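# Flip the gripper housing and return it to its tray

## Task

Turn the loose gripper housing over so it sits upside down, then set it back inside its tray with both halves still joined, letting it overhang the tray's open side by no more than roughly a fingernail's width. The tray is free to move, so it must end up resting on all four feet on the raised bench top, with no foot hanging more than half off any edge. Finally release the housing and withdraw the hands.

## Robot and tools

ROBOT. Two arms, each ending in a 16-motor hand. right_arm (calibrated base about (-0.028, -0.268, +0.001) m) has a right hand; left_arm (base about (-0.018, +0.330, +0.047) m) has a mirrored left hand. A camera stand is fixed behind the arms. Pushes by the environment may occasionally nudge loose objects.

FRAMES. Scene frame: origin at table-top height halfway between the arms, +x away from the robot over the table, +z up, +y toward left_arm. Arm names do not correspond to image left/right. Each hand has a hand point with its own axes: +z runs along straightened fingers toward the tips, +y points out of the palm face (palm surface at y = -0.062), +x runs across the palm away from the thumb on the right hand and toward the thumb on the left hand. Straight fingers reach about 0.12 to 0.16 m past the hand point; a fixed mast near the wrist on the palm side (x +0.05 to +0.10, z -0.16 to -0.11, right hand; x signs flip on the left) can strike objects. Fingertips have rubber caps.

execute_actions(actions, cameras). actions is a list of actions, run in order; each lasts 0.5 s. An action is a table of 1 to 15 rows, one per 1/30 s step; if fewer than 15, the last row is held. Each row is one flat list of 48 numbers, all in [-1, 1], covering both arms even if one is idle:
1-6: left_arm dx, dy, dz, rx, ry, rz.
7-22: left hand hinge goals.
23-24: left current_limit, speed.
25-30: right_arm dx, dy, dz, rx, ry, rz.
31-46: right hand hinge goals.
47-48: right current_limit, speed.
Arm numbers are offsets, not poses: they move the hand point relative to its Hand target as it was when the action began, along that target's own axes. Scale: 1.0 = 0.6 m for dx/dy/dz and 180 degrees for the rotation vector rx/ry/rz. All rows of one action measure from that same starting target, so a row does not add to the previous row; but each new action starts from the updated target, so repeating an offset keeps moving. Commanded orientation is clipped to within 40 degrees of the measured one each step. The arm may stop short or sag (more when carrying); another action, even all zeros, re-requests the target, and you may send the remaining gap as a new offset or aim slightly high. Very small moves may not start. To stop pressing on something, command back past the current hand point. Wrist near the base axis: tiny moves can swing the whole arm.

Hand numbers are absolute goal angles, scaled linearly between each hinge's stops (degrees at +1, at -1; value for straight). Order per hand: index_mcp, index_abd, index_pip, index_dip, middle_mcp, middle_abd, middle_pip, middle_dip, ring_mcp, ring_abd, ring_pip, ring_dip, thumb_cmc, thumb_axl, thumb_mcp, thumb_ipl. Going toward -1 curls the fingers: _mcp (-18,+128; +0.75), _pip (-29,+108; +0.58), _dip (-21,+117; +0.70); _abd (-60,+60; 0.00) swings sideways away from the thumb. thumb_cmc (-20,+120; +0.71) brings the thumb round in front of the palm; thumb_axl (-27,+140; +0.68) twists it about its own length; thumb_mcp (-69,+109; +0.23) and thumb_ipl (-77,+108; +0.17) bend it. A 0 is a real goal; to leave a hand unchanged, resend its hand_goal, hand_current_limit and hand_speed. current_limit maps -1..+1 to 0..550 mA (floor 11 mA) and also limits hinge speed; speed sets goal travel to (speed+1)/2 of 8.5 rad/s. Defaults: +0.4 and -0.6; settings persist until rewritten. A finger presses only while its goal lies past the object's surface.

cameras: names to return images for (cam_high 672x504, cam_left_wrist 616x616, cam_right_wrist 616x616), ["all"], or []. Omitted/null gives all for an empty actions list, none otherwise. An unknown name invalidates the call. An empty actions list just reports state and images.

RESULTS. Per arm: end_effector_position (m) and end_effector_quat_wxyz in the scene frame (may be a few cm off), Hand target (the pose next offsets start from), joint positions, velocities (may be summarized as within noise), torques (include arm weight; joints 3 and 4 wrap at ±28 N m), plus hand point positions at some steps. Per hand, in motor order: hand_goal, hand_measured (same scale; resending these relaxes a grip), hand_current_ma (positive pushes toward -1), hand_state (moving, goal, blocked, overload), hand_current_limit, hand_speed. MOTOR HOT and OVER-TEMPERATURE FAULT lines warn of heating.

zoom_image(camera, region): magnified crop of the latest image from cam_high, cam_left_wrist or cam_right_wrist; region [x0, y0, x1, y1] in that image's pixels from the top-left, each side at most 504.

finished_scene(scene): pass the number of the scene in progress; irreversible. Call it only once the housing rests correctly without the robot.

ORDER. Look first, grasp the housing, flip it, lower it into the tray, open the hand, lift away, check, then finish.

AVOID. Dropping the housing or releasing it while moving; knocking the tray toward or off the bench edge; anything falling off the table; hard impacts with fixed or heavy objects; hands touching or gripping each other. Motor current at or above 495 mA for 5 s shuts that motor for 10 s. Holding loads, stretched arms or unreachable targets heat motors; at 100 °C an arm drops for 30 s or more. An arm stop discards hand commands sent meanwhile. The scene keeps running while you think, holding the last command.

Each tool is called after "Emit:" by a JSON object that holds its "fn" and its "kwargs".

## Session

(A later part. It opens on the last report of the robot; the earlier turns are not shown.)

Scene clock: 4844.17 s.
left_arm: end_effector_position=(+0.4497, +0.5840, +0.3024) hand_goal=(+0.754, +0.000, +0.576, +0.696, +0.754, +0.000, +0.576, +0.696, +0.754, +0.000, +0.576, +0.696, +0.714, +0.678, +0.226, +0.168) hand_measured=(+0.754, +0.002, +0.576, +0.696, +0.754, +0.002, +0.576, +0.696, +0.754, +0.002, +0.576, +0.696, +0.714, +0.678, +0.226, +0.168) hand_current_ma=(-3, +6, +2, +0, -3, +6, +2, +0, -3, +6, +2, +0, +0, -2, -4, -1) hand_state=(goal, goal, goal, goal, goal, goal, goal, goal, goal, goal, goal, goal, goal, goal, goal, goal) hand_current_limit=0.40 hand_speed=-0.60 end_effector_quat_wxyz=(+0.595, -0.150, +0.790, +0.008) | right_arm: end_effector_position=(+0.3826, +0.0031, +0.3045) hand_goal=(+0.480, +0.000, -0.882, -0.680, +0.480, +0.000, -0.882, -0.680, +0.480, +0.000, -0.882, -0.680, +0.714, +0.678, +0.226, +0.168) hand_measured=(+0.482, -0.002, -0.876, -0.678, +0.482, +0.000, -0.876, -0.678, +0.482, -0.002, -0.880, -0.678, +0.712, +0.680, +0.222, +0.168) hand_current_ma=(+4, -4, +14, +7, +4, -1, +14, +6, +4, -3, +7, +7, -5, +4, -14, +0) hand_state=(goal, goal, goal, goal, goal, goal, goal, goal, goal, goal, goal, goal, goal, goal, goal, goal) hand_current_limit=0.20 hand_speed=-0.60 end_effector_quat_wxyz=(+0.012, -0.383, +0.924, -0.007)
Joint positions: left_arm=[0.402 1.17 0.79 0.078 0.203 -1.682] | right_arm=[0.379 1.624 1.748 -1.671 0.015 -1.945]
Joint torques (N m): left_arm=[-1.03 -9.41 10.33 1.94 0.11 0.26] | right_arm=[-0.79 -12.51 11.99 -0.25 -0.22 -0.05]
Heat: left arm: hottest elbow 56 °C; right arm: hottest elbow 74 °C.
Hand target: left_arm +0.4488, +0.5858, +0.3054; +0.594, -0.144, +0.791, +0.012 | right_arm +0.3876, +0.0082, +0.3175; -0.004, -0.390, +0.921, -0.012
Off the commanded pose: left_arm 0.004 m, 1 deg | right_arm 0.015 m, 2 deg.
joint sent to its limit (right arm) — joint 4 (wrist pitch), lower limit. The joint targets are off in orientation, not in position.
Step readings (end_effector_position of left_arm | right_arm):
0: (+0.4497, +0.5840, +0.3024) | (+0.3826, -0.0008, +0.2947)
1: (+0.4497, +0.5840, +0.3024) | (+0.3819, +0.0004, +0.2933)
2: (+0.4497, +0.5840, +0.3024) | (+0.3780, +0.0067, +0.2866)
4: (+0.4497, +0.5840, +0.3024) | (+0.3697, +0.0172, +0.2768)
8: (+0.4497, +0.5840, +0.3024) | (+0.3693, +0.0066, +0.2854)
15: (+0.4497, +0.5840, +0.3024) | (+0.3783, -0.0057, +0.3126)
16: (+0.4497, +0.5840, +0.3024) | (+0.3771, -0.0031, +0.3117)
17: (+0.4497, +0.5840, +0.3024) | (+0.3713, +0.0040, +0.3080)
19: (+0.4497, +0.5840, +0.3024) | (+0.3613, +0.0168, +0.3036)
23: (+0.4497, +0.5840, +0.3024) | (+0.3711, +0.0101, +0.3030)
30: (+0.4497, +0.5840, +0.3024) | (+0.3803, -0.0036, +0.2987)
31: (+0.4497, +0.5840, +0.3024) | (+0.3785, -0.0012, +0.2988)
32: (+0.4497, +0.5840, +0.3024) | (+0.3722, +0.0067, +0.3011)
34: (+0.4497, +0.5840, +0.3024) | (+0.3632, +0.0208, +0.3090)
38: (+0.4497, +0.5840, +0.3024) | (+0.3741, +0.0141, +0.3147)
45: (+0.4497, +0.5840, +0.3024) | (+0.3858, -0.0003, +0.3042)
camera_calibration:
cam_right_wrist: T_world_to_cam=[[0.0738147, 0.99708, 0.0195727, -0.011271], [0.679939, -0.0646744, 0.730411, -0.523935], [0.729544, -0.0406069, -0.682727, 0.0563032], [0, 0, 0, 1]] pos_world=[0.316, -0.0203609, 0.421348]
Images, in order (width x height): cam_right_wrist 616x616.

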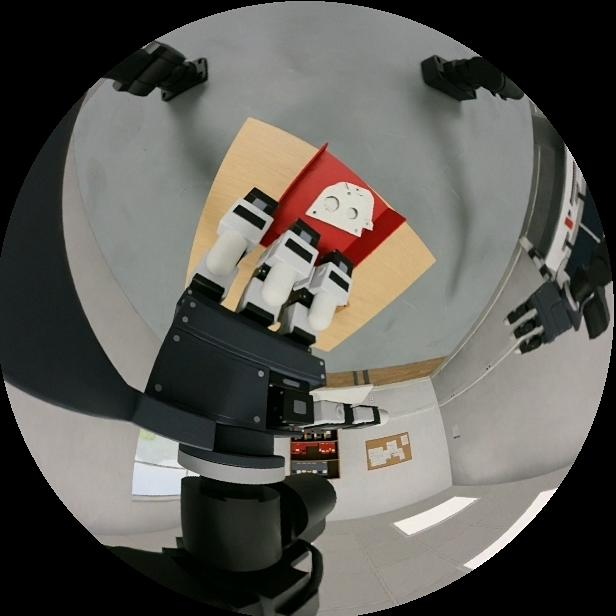

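Emit:
{"fn": "execute_actions", "kwargs": {"actions": [[[0,0,0,0,0,0,0.754,0,0.576,0.696,0.754,0,0.576,0.696,0.754,0,0.576,0.696,0.714,0.678,0.226,0.168,0.4,-0.6,0,0,0,0.1437,-0.0176,-0.0218,0.48,0,-0.883,-0.681,0.48,0,-0.883,-0.681,0.48,0,-0.883,-0.681,0.714,0.678,0.226,0.168,0.2,-0.6]],[[0,0,0,0,0,0,0.754,0,0.576,0.696,0.754,0,0.576,0.696,0.754,0,0.576,0.696,0.714,0.678,0.226,0.168,0.4,-0.6,0,0,0,0.1437,-0.0176,-0.0218,0.206,0,-0.225,0.696,0.206,0,-0.225,0.696,0.95,0,-0.883,-0.681,0.714,0.678,0.226,0.168,0.2,-0.6]],[[0,0,0,0,0,0,0.754,0,0.576,0.696,0.754,0,0.576,0.696,0.754,0,0.576,0.696,0.714,0.678,0.226,0.168,0.4,-0.6,0,0,0,0.1437,-0.0176,-0.0218,0.206,0,-0.225,0.696,0.206,0,-0.225,0.696,0.95,0,-0.883,-0.681,-0.572,0.678,0.226,0.168,0.2,-0.6]],[[0,0,0,0,0,0,0.754,0,0.576,0.696,0.754,0,0.576,0.696,0.754,0,0.576,0.696,0.714,0.678,0.226,0.168,0.4,-0.6,-0.0174,0.0,0.0523,0,0,0,0.206,0,-0.225,0.696,0.206,0,-0.225,0.696,0.95,0,-0.883,-0.681,-0.572,0.678,0.226,0.168,0.2,-0.6]]], "cameras": ["cam_right_wrist"]}}

Emit:
{"fn": "zoom_image", "kwargs": {"camera": "cam_right_wrist", "region": [300, 120, 540, 320]}}

Scene clock: 4898.10 s.
left_arm: end_effector_position=(+0.4497, +0.5840, +0.3024) hand_goal=(+0.754, +0.000, +0.576, +0.696, +0.754, +0.000, +0.576, +0.696, +0.754, +0.000, +0.576, +0.696, +0.714, +0.678, +0.226, +0.168) hand_measured=(+0.754, +0.002, +0.576, +0.696, +0.754, +0.002, +0.576, +0.696, +0.754, +0.002, +0.576, +0.696, +0.714, +0.678, +0.226, +0.168) hand_current_ma=(-3, +6, +2, +0, -3, +6, +2, +0, -3, +6, +2, +0, +0, -2, -4, -1) hand_state=(goal, goal, goal, goal, goal, goal, goal, goal, goal, goal, goal, goal, goal, goal, goal, goal) hand_current_limit=0.40 hand_speed=-0.60 end_effector_quat_wxyz=(+0.595, -0.150, +0.790, +0.008) | right_arm: end_effector_position=(+0.4100, -0.0092, +0.2982) hand_goal=(+0.206, +0.000, -0.224, +0.696, +0.206, +0.000, -0.224, +0.696, +0.950, +0.000, -0.882, -0.680, -0.572, +0.678, +0.226, +0.168) hand_measured=(+0.202, -0.002, -0.224, +0.694, +0.202, +0.000, -0.224, +0.694, +0.938, -0.002, -0.880, -0.678, -0.570, +0.680, +0.224, +0.168) hand_current_ma=(-9, -4, -1, -7, -9, -1, -2, -6, -42, -3, +7, +7, +7, +4, -8, +0) hand_state=(goal, goal, goal, goal, goal, goal, goal, goal, goal, goal, goal, goal, goal, goal, goal, goal) hand_current_limit=0.20 hand_speed=-0.60 end_effector_quat_wxyz=(+0.269, -0.369, +0.687, -0.566)
Joint positions: left_arm=[0.402 1.17 0.79 0.078 0.203 -1.682] | right_arm=[0.799 1.439 1.361 -1.047 1.33 -2.079]
Joint torques (N m): left_arm=[-0.91 -9.52 10.19 1.95 0.15 0.26] | right_arm=[-0.97 -9.99 12.63 1.31 0.71 -0.06]
Heat: left arm: hottest elbow 56 °C; right arm: hottest elbow 68 °C.
Hand target: left_arm +0.4488, +0.5858, +0.3054; +0.594, -0.144, +0.791, +0.012 | right_arm +0.4194, +0.0018, +0.3113; +0.311, -0.392, +0.666, -0.554
Off the commanded pose: left_arm 0.004 m, 1 deg | right_arm 0.019 m, 6 deg.
joint sent to its limit (right arm) — joint 6 (wrist roll), lower limit. The joint targets are off in orientation, not in position.
Step readings (end_effector_position of left_arm | right_arm):
0: (+0.4497, +0.5840, +0.3024) | (+0.3826, +0.0031, +0.3045)
1: (+0.4497, +0.5840, +0.3024) | (+0.3831, +0.0017, +0.3036)
2: (+0.4497, +0.5840, +0.3024) | (+0.3861, -0.0049, +0.2989)
4: (+0.4497, +0.5840, +0.3024) | (+0.3945, -0.0166, +0.2915)
8: (+0.4497, +0.5840, +0.3024) | (+0.3940, -0.0028, +0.2959)
15: (+0.4497, +0.5840, +0.3024) | (+0.3816, +0.0124, +0.3125)
16: (+0.4497, +0.5840, +0.3024) | (+0.3834, +0.0097, +0.3129)
17: (+0.4497, +0.5840, +0.3024) | (+0.3898, +0.0023, +0.3118)
19: (+0.4497, +0.5840, +0.3024) | (+0.4019, -0.0120, +0.3102)
23: (+0.4497, +0.5840, +0.3024) | (+0.3938, -0.0034, +0.3086)
30: (+0.4497, +0.5840, +0.3024) | (+0.3840, +0.0138, +0.3096)
31: (+0.4497, +0.5840, +0.3024) | (+0.3862, +0.0115, +0.3099)
32: (+0.4497, +0.5840, +0.3024) | (+0.3922, +0.0050, +0.3124)
34: (+0.4497, +0.5840, +0.3024) | (+0.4010, -0.0084, +0.3182)
38: (+0.4497, +0.5840, +0.3024) | (+0.3911, -0.0002, +0.3152)
45: (+0.4497, +0.5840, +0.3024) | (+0.3865, +0.0156, +0.3031)
46: (+0.4497, +0.5840, +0.3024) | (+0.3872, +0.0151, +0.3030)
47: (+0.4497, +0.5840, +0.3024) | (+0.3887, +0.0140, +0.3033)
49: (+0.4497, +0.5840, +0.3024) | (+0.3936, +0.0105, +0.3041)
53: (+0.4497, +0.5840, +0.3024) | (+0.4043, -0.0032, +0.3034)
60: (+0.4497, +0.5840, +0.3024) | (+0.4098, -0.0095, +0.2987)
camera_calibration:
cam_right_wrist: T_world_to_cam=[[0.292678, 0.683234, -0.668978, 0.111803], [-0.188375, 0.727101, 0.660181, -0.15456], [0.937472, -0.0672023, 0.34151, -0.35944], [0, 0, 0, 1]] pos_world=[0.275128, 0.0118383, 0.299584]
Images, in order (width x height): cam_right_wrist 616x616.

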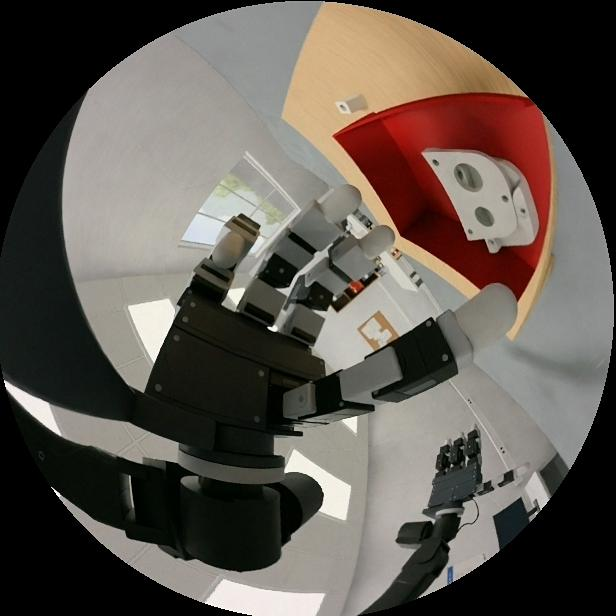

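Scaled by 2.100 from the camera's 616x616 image, which has a finer 880x880 frame.

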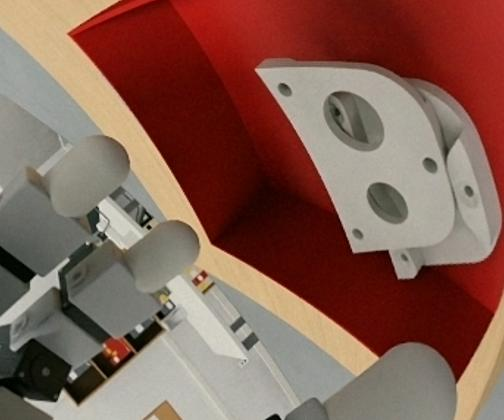

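Emit:
{"fn": "execute_actions", "kwargs": {"actions": [[[0,0,0,0,0,0,0.754,0,0.576,0.696,0.754,0,0.576,0.696,0.754,0,0.576,0.696,0.714,0.678,0.226,0.168,0.4,-0.6,0,0.0734,0.0156,0,0,0,0.206,0,-0.225,0.696,0.206,0,-0.225,0.696,0.95,0,-0.883,-0.681,-0.572,0.678,0.226,0.168,0.2,-0.6]],[[0,0,0,0,0,0,0.754,0,0.576,0.696,0.754,0,0.576,0.696,0.754,0,0.576,0.696,0.714,0.678,0.226,0.168,0.4,-0.6,0,0.035,0.0075,0,0,0,0.206,0,-0.225,0.696,0.206,0,-0.225,0.696,0.95,0,-0.883,-0.681,-0.572,0.678,0.3,0.168,0.2,-0.6]]], "cameras": ["cam_right_wrist"]}}

Emit:
{"fn": "zoom_image", "kwargs": {"camera": "cam_right_wrist", "region": [300, 120, 540, 320]}}

Scene clock: 4906.93 s.
left_arm: end_effector_position=(+0.4497, +0.5840, +0.3024) hand_goal=(+0.754, +0.000, +0.576, +0.696, +0.754, +0.000, +0.576, +0.696, +0.754, +0.000, +0.576, +0.696, +0.714, +0.678, +0.226, +0.168) hand_measured=(+0.754, +0.002, +0.576, +0.696, +0.754, +0.002, +0.576, +0.696, +0.754, +0.002, +0.576, +0.696, +0.714, +0.678, +0.226, +0.168) hand_current_ma=(-3, +6, +2, +0, -3, +6, +2, +0, -3, +6, +2, +0, +0, -2, -4, -1) hand_state=(goal, goal, goal, goal, goal, goal, goal, goal, goal, goal, goal, goal, goal, goal, goal, goal) hand_current_limit=0.40 hand_speed=-0.60 end_effector_quat_wxyz=(+0.595, -0.150, +0.790, +0.008) | right_arm: end_effector_position=(+0.4162, -0.0013, +0.2499) hand_goal=(+0.206, +0.000, -0.224, +0.696, +0.206, +0.000, -0.224, +0.696, +0.950, +0.000, -0.882, -0.680, -0.572, +0.678, +0.300, +0.168) hand_measured=(+0.202, -0.002, -0.224, +0.694, +0.202, +0.000, -0.224, +0.694, +0.938, -0.002, -0.880, -0.678, -0.570, +0.680, +0.296, +0.168) hand_current_ma=(-9, -4, -1, -7, -9, -1, -2, -6, -42, -3, +7, +7, +5, +4, -17, +0) hand_state=(goal, goal, goal, goal, goal, goal, goal, goal, goal, goal, goal, goal, goal, goal, goal, goal) hand_current_limit=0.20 hand_speed=-0.60 end_effector_quat_wxyz=(+0.282, -0.360, +0.692, -0.559)
Joint positions: left_arm=[0.402 1.17 0.79 0.078 0.203 -1.682] | right_arm=[0.799 1.464 1.255 -0.876 1.324 -2.081]
Joint torques (N m): left_arm=[-1.14 -9.41 10.25 1.91 0.19 0.28] | right_arm=[-0.97 -10.34 9.03 1.29 0.73 -0.02]
Heat: left arm: hottest elbow 56 °C; right arm: hottest elbow 69 °C.
Hand target: left_arm +0.4488, +0.5858, +0.3054; +0.594, -0.144, +0.791, +0.012 | right_arm +0.4196, +0.0001, +0.2447; +0.310, -0.392, +0.666, -0.554
Off the commanded pose: left_arm 0.004 m, 1 deg | right_arm 0.006 m, 6 deg.
joint sent to its limit (right arm) — joint 6 (wrist roll), lower limit. The joint targets are off in orientation, not in position.
Step readings (end_effector_position of left_arm | right_arm):
0: (+0.4497, +0.5840, +0.3024) | (+0.4100, -0.0092, +0.2982)
1: (+0.4497, +0.5840, +0.3024) | (+0.4101, -0.0091, +0.2983)
2: (+0.4497, +0.5840, +0.3024) | (+0.4112, -0.0077, +0.2985)
4: (+0.4497, +0.5840, +0.3024) | (+0.4144, -0.0042, +0.2972)
8: (+0.4497, +0.5840, +0.3024) | (+0.4150, -0.0029, +0.2828)
15: (+0.4497, +0.5840, +0.3024) | (+0.4158, -0.0018, +0.2687)
16: (+0.4497, +0.5840, +0.3024) | (+0.4159, -0.0017, +0.2687)
17: (+0.4497, +0.5840, +0.3024) | (+0.4164, -0.0011, +0.2680)
19: (+0.4497, +0.5840, +0.3024) | (+0.4172, -0.0003, +0.2653)
23: (+0.4497, +0.5840, +0.3024) | (+0.4153, -0.0023, +0.2540)
30: (+0.4497, +0.5840, +0.3024) | (+0.4160, -0.0016, +0.2497)
camera_calibration:
cam_right_wrist: T_world_to_cam=[[0.304547, 0.70419, -0.64138, 0.0604489], [-0.204836, 0.706031, 0.67791, -0.124734], [0.930211, -0.0750778, 0.359264, -0.34959], [0, 0, 0, 1]] pos_world=[0.281233, 0.019252, 0.248924]
Images, in order (width x height): cam_right_wrist 616x616.

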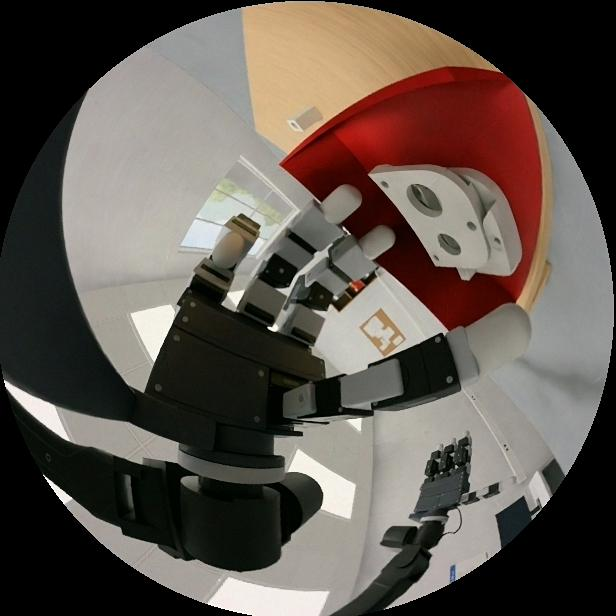

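Scaled by 2.100 from the camera's 616x616 image, which has a finer 880x880 frame.

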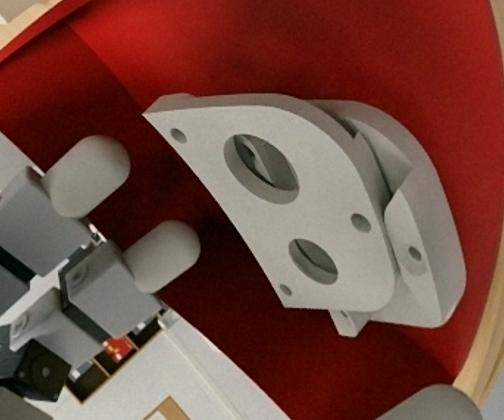

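Emit:
{"fn": "execute_actions", "kwargs": {"actions": [[[0,0,0,0,0,0,0.754,0,0.576,0.696,0.754,0,0.576,0.696,0.754,0,0.576,0.696,0.714,0.678,0.226,0.168,0.4,-0.6,0,0.0178,-0.001,0,0,0,0.206,0,-0.225,0.696,0.206,0,-0.225,0.696,0.95,0,-0.883,-0.681,-0.572,0.678,0.3,0.168,0.2,-0.6]]], "cameras": ["cam_right_wrist"]}}

Emit:
{"fn": "zoom_image", "kwargs": {"camera": "cam_right_wrist", "region": [300, 120, 540, 320]}}

Scene clock: 4925.87 s.
left_arm: end_effector_position=(+0.4497, +0.5840, +0.3024) hand_goal=(+0.754, +0.000, +0.576, +0.696, +0.754, +0.000, +0.576, +0.696, +0.754, +0.000, +0.576, +0.696, +0.714, +0.678, +0.226, +0.168) hand_measured=(+0.754, +0.002, +0.576, +0.696, +0.754, +0.002, +0.576, +0.696, +0.754, +0.002, +0.576, +0.696, +0.714, +0.678, +0.226, +0.168) hand_current_ma=(-3, +6, +2, +0, -3, +6, +2, +0, -3, +6, +2, +0, +0, -2, -4, -1) hand_state=(goal, goal, goal, goal, goal, goal, goal, goal, goal, goal, goal, goal, goal, goal, goal, goal) hand_current_limit=0.40 hand_speed=-0.60 end_effector_quat_wxyz=(+0.595, -0.150, +0.790, +0.008) | right_arm: end_effector_position=(+0.4168, -0.0014, +0.2445) hand_goal=(+0.206, +0.000, -0.224, +0.696, +0.206, +0.000, -0.224, +0.696, +0.950, +0.000, -0.882, -0.680, -0.572, +0.678, +0.300, +0.168) hand_measured=(+0.208, +0.000, -0.224, +0.694, +0.202, +0.000, -0.224, +0.694, +0.938, -0.002, -0.880, -0.678, -0.570, +0.680, +0.296, +0.168) hand_current_ma=(+2, +0, +0, -7, -9, -1, -2, -6, -42, -3, +7, +7, +5, +4, -17, +0) hand_state=(goal, goal, goal, goal, goal, goal, goal, goal, goal, goal, goal, goal, goal, goal, goal, goal) hand_current_limit=0.20 hand_speed=-0.60 end_effector_quat_wxyz=(+0.286, -0.355, +0.692, -0.559)
Joint positions: left_arm=[0.402 1.17 0.79 0.078 0.203 -1.682] | right_arm=[0.799 1.464 1.237 -0.847 1.328 -2.081]
Joint torques (N m): left_arm=[-0.73 -9.41 10.19 1.95 0.2 0.29] | right_arm=[-0.5 -10.17 8.5 1.25 0.6 -0.01]
Heat: left arm: hottest elbow 56 °C; right arm: hottest elbow 67 °C.
Hand target: left_arm +0.4488, +0.5858, +0.3054; +0.594, -0.144, +0.791, +0.012 | right_arm +0.4171, +0.0012, +0.2342; +0.310, -0.392, +0.666, -0.554
Off the commanded pose: left_arm 0.004 m, 1 deg | right_arm 0.011 m, 6 deg.
joint sent to its limit (right arm) — joint 6 (wrist roll), lower limit. The joint targets are off in orientation, not in position.
Step readings (end_effector_position of left_arm | right_arm):
0: (+0.4497, +0.5840, +0.3024) | (+0.4163, -0.0013, +0.2499)
1: (+0.4497, +0.5840, +0.3024) | (+0.4162, -0.0014, +0.2497)
2: (+0.4497, +0.5840, +0.3024) | (+0.4164, -0.0011, +0.2495)
4: (+0.4497, +0.5840, +0.3024) | (+0.4166, -0.0010, +0.2477)
8: (+0.4497, +0.5840, +0.3024) | (+0.4166, -0.0016, +0.2448)
15: (+0.4497, +0.5840, +0.3024) | (+0.4169, -0.0014, +0.2447)
camera_calibration:
cam_right_wrist: T_world_to_cam=[[0.312362, 0.707548, -0.633882, 0.0518441], [-0.210481, 0.702233, 0.680122, -0.119204], [0.926352, -0.0790244, 0.368277, -0.34892], [0, 0, 0, 1]] pos_world=[0.281939, 0.0194533, 0.242435]
Images, in order (width x height): cam_right_wrist 616x616.

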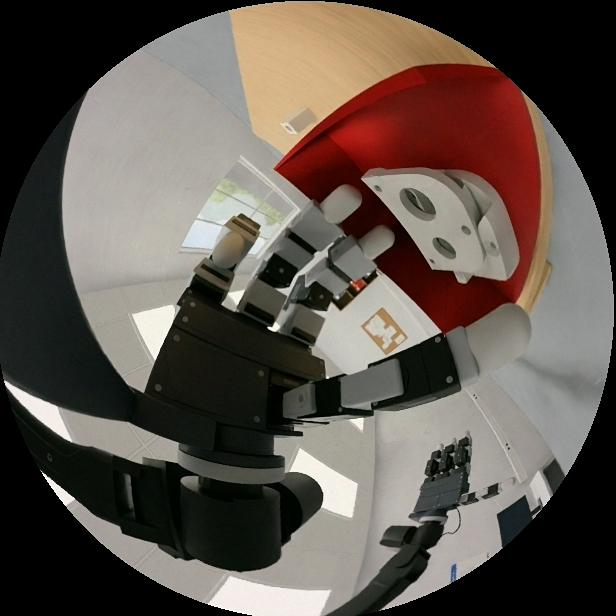

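Scaled by 2.100 from the camera's 616x616 image, which has a finer 880x880 frame.

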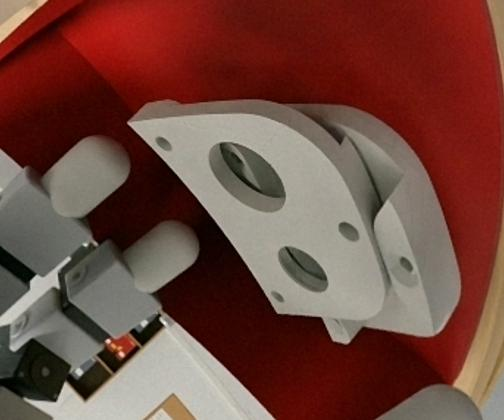

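Emit:
{"fn": "execute_actions", "kwargs": {"actions": [[[0,0,0,0,0,0,0.754,0,0.576,0.696,0.754,0,0.576,0.696,0.754,0,0.576,0.696,0.714,0.678,0.226,0.168,0.4,-0.6,0,0,0,0,0,0,0.09,0,-0.225,0.696,0.12,0,-0.225,0.696,0.95,0,-0.883,-0.681,-0.572,0.678,0.3,0.168,0.2,-0.8]]], "cameras": ["cam_right_wrist"]}}

Emit:
{"fn": "zoom_image", "kwargs": {"camera": "cam_right_wrist", "region": [300, 120, 540, 320]}}

Scene clock: 4941.20 s.
left_arm: end_effector_position=(+0.4497, +0.5840, +0.3024) hand_goal=(+0.754, +0.000, +0.576, +0.696, +0.754, +0.000, +0.576, +0.696, +0.754, +0.000, +0.576, +0.696, +0.714, +0.678, +0.226, +0.168) hand_measured=(+0.754, +0.002, +0.576, +0.696, +0.754, +0.002, +0.576, +0.696, +0.754, +0.002, +0.576, +0.696, +0.714, +0.678, +0.226, +0.168) hand_current_ma=(-3, +6, +2, +0, -3, +6, +2, +0, -3, +6, +2, +0, +0, -2, -4, -1) hand_state=(goal, goal, goal, goal, goal, goal, goal, goal, goal, goal, goal, goal, goal, goal, goal, goal) hand_current_limit=0.40 hand_speed=-0.60 end_effector_quat_wxyz=(+0.595, -0.150, +0.790, +0.008) | right_arm: end_effector_position=(+0.4160, -0.0022, +0.2407) hand_goal=(+0.090, +0.000, -0.224, +0.696, +0.120, +0.000, -0.224, +0.696, +0.950, +0.000, -0.882, -0.680, -0.572, +0.678, +0.300, +0.168) hand_measured=(+0.088, +0.000, -0.220, +0.694, +0.118, +0.000, -0.224, +0.694, +0.938, -0.002, -0.880, -0.678, -0.570, +0.680, +0.296, +0.168) hand_current_ma=(-3, +0, +10, -7, -4, -1, -2, -6, -42, -3, +7, +7, +5, +4, -16, +0) hand_state=(goal, goal, goal, goal, goal, goal, goal, goal, goal, goal, goal, goal, goal, goal, goal, goal) hand_current_limit=0.20 hand_speed=-0.80 end_effector_quat_wxyz=(+0.285, -0.357, +0.692, -0.559)
Joint positions: left_arm=[0.402 1.17 0.79 0.078 0.203 -1.682] | right_arm=[0.798 1.465 1.229 -0.843 1.326 -2.081]
Joint torques (N m): left_arm=[-1.32 -9.58 10.18 1.98 0.19 0.24] | right_arm=[-0.38 -9.76 8.96 1.24 0.67 0]
Heat: left arm: hottest elbow 56 °C; right arm: hottest elbow 65 °C.
Hand target: left_arm +0.4488, +0.5858, +0.3054; +0.594, -0.144, +0.791, +0.012 | right_arm +0.4172, +0.0012, +0.2342; +0.310, -0.392, +0.666, -0.554
Off the commanded pose: left_arm 0.004 m, 1 deg | right_arm 0.007 m, 6 deg.
joint sent to its limit (right arm) — joint 6 (wrist roll), lower limit. The joint targets are off in orientation, not in position.
Step readings (end_effector_position of left_arm | right_arm):
0: (+0.4497, +0.5840, +0.3024) | (+0.4168, -0.0014, +0.2445)
1: (+0.4497, +0.5840, +0.3024) | (+0.4168, -0.0014, +0.2445)
2: (+0.4497, +0.5840, +0.3024) | (+0.4169, -0.0015, +0.2447)
4: (+0.4497, +0.5840, +0.3024) | (+0.4172, -0.0015, +0.2450)
8: (+0.4497, +0.5840, +0.3024) | (+0.4169, -0.0013, +0.2434)
15: (+0.4497, +0.5840, +0.3024) | (+0.4160, -0.0022, +0.2407)
camera_calibration:
cam_right_wrist: T_world_to_cam=[[0.309003, 0.706487, -0.636705, 0.0523074], [-0.207907, 0.703454, 0.679652, -0.117147], [0.928058, -0.0776387, 0.364253, -0.346482], [0, 0, 0, 1]] pos_world=[0.281036, 0.0185529, 0.239131]
Images, in order (width x height): cam_right_wrist 616x616.

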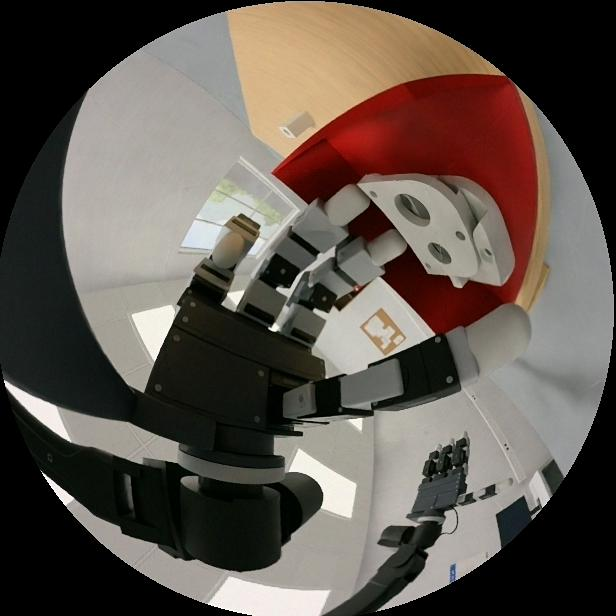

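Scaled by 2.100 from the camera's 616x616 image, which has a finer 880x880 frame.

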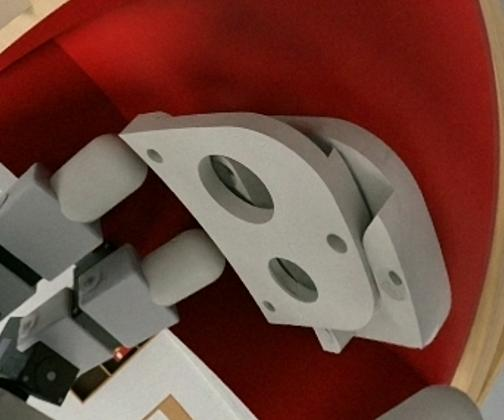

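Emit:
{"fn": "execute_actions", "kwargs": {"actions": [[[0,0,0,0,0,0,0.754,0,0.576,0.696,0.754,0,0.576,0.696,0.754,0,0.576,0.696,0.714,0.678,0.226,0.168,0.4,-0.6,0,0.0055,0.0012,0,0,0,0.09,0,-0.225,0.696,0.12,0,-0.225,0.696,0.95,0,-0.883,-0.681,-0.572,0.678,0.15,0.168,0.2,-0.85]]], "cameras": []}}

Scene clock: 4945.87 s.
left_arm: end_effector_position=(+0.4497, +0.5840, +0.3024) hand_goal=(+0.754, +0.000, +0.576, +0.696, +0.754, +0.000, +0.576, +0.696, +0.754, +0.000, +0.576, +0.696, +0.714, +0.678, +0.226, +0.168) hand_measured=(+0.754, +0.002, +0.576, +0.696, +0.754, +0.002, +0.576, +0.696, +0.754, +0.002, +0.576, +0.696, +0.714, +0.678, +0.226, +0.168) hand_current_ma=(-3, +6, +2, +0, -3, +6, +2, +0, -3, +6, +2, +0, +0, -2, -4, -1) hand_state=(goal, goal, goal, goal, goal, goal, goal, goal, goal, goal, goal, goal, goal, goal, goal, goal) hand_current_limit=0.40 hand_speed=-0.60 end_effector_quat_wxyz=(+0.595, -0.150, +0.790, +0.008) | right_arm: end_effector_position=(+0.4155, -0.0027, +0.2385) hand_goal=(+0.090, +0.000, -0.224, +0.696, +0.120, +0.000, -0.224, +0.696, +0.950, +0.000, -0.882, -0.680, -0.572, +0.678, +0.150, +0.168) hand_measured=(+0.088, +0.000, -0.220, +0.694, +0.118, +0.000, -0.224, +0.694, +0.938, -0.002, -0.880, -0.678, -0.570, +0.680, +0.156, +0.168) hand_current_ma=(-3, +0, +10, -7, -4, -1, -2, -6, -42, -3, +7, +7, +3, +4, +19, +0) hand_state=(goal, goal, goal, goal, goal, goal, goal, goal, goal, goal, goal, goal, goal, goal, goal, goal) hand_current_limit=0.20 hand_speed=-0.85 end_effector_quat_wxyz=(+0.284, -0.358, +0.692, -0.559)
Joint positions: left_arm=[0.402 1.17 0.79 0.078 0.203 -1.682] | right_arm=[0.798 1.465 1.224 -0.839 1.326 -2.081]
Joint torques (N m): left_arm=[-1.26 -9.7 10.32 1.94 0.16 0.26] | right_arm=[-0.62 -9.76 8.87 1.4 0.69 -0.02]
Heat: left arm: hottest elbow 56 °C; right arm: hottest elbow 64 °C.
Hand target: left_arm +0.4488, +0.5858, +0.3054; +0.594, -0.144, +0.791, +0.012 | right_arm +0.4172, +0.0011, +0.2309; +0.310, -0.392, +0.666, -0.554
Off the commanded pose: left_arm 0.004 m, 1 deg | right_arm 0.009 m, 6 deg.
joint sent to its limit (right arm) — joint 6 (wrist roll), lower limit. The joint targets are off in orientation, not in position.
Step readings (end_effector_position of left_arm | right_arm):
0: (+0.4497, +0.5840, +0.3024) | (+0.4160, -0.0022, +0.2407)
1: (+0.4497, +0.5840, +0.3024) | (+0.4160, -0.0022, +0.2407)
2: (+0.4497, +0.5840, +0.3024) | (+0.4160, -0.0022, +0.2407)
4: (+0.4497, +0.5840, +0.3024) | (+0.4160, -0.0021, +0.2408)
8: (+0.4497, +0.5840, +0.3024) | (+0.4157, -0.0025, +0.2396)
15: (+0.4497, +0.5840, +0.3024) | (+0.4155, -0.0027, +0.2385)
No camera images: "cameras" was empty.

Emit:
{"fn": "execute_actions", "kwargs": {"actions": [[[0,0,0,0,0,0,0.754,0,0.576,0.696,0.754,0,0.576,0.696,0.754,0,0.576,0.696,0.714,0.678,0.226,0.168,0.4,-0.6,0,0,0,0,0,0,0.06,0,-0.225,0.696,0.09,0,-0.225,0.696,0.95,0,-0.883,-0.681,-0.572,0.678,0.09,0.168,0.1,-0.93]],[[0,0,0,0,0,0,0.754,0,0.576,0.696,0.754,0,0.576,0.696,0.754,0,0.576,0.696,0.714,0.678,0.226,0.168,0.4,-0.6,0,0,0,0,0,0,0.05,0,-0.225,0.696,0.08,0,-0.225,0.696,0.95,0,-0.883,-0.681,-0.572,0.678,0.06,0.168,0.1,-0.95]]], "cameras": ["cam_right_wrist"]}}

Emit:
{"fn": "zoom_image", "kwargs": {"camera": "cam_right_wrist", "region": [300, 120, 540, 320]}}

Scene clock: 4952.73 s.
left_arm: end_effector_position=(+0.4497, +0.5840, +0.3024) hand_goal=(+0.754, +0.000, +0.576, +0.696, +0.754, +0.000, +0.576, +0.696, +0.754, +0.000, +0.576, +0.696, +0.714, +0.678, +0.226, +0.168) hand_measured=(+0.754, +0.002, +0.576, +0.696, +0.754, +0.002, +0.576, +0.696, +0.754, +0.002, +0.576, +0.696, +0.714, +0.678, +0.226, +0.168) hand_current_ma=(-3, +6, +2, +0, -3, +6, +2, +0, -3, +6, +2, +0, +0, -2, -4, -1) hand_state=(goal, goal, goal, goal, goal, goal, goal, goal, goal, goal, goal, goal, goal, goal, goal, goal) hand_current_limit=0.40 hand_speed=-0.60 end_effector_quat_wxyz=(+0.595, -0.150, +0.790, +0.008) | right_arm: end_effector_position=(+0.4158, -0.0024, +0.2386) hand_goal=(+0.050, +0.000, -0.224, +0.696, +0.080, +0.000, -0.224, +0.696, +0.950, +0.000, -0.882, -0.680, -0.572, +0.678, +0.060, +0.168) hand_measured=(+0.054, +0.000, -0.220, +0.694, +0.086, +0.000, -0.224, +0.694, +0.938, -0.002, -0.880, -0.678, -0.572, +0.680, +0.086, +0.172) hand_current_ma=(+14, +0, +10, -3, +15, -1, +2, -3, -42, -3, +7, +7, +1, +4, +114, +14) hand_state=(goal, goal, goal, goal, goal, goal, goal, goal, goal, goal, goal, goal, goal, goal, blocked, goal) hand_current_limit=0.10 hand_speed=-0.95 end_effector_quat_wxyz=(+0.285, -0.357, +0.692, -0.559)
Joint positions: left_arm=[0.402 1.17 0.79 0.078 0.203 -1.682] | right_arm=[0.798 1.465 1.224 -0.837 1.326 -2.081]
Joint torques (N m): left_arm=[-0.62 -9.05 10.19 1.85 0.16 0.27] | right_arm=[-0.67 -9.93 8.92 1.26 0.7 -0.03]
Heat: left arm: hottest elbow 56 °C; right arm: hottest elbow 63 °C.
Hand target: left_arm +0.4488, +0.5858, +0.3054; +0.594, -0.144, +0.791, +0.012 | right_arm +0.4172, +0.0011, +0.2309; +0.310, -0.392, +0.666, -0.554
Off the commanded pose: left_arm 0.004 m, 1 deg | right_arm 0.009 m, 6 deg.
joint sent to its limit (right arm) — joint 6 (wrist roll), lower limit. The joint targets are off in orientation, not in position.
Step readings (end_effector_position of left_arm | right_arm):
0: (+0.4497, +0.5840, +0.3024) | (+0.4155, -0.0027, +0.2385)
1: (+0.4497, +0.5840, +0.3024) | (+0.4155, -0.0027, +0.2385)
2: (+0.4497, +0.5840, +0.3024) | (+0.4155, -0.0027, +0.2385)
4: (+0.4497, +0.5840, +0.3024) | (+0.4155, -0.0027, +0.2385)
8: (+0.4497, +0.5840, +0.3024) | (+0.4155, -0.0027, +0.2385)
15: (+0.4497, +0.5840, +0.3024) | (+0.4155, -0.0027, +0.2385)
16: (+0.4497, +0.5840, +0.3024) | (+0.4155, -0.0027, +0.2385)
17: (+0.4497, +0.5840, +0.3024) | (+0.4155, -0.0027, +0.2385)
19: (+0.4497, +0.5840, +0.3024) | (+0.4157, -0.0025, +0.2386)
23: (+0.4497, +0.5840, +0.3024) | (+0.4158, -0.0024, +0.2386)
30: (+0.4497, +0.5840, +0.3024) | (+0.4158, -0.0024, +0.2386)
camera_calibration:
cam_right_wrist: T_world_to_cam=[[0.309149, 0.706682, -0.636417, 0.0510609], [-0.208082, 0.703248, 0.679812, -0.115607], [0.92797, -0.0777363, 0.364456, -0.345569], [0, 0, 0, 1]] pos_world=[0.280836, 0.0183531, 0.237031]
Images, in order (width x height): cam_right_wrist 616x616.

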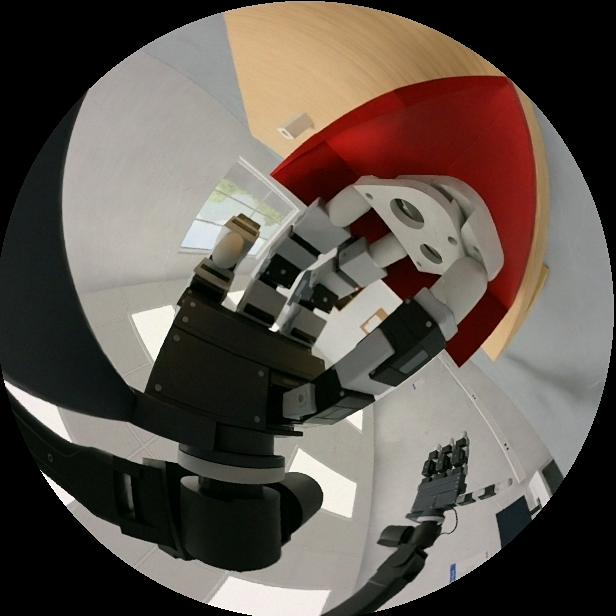

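Scaled by 2.100 from the camera's 616x616 image, which has a finer 880x880 frame.

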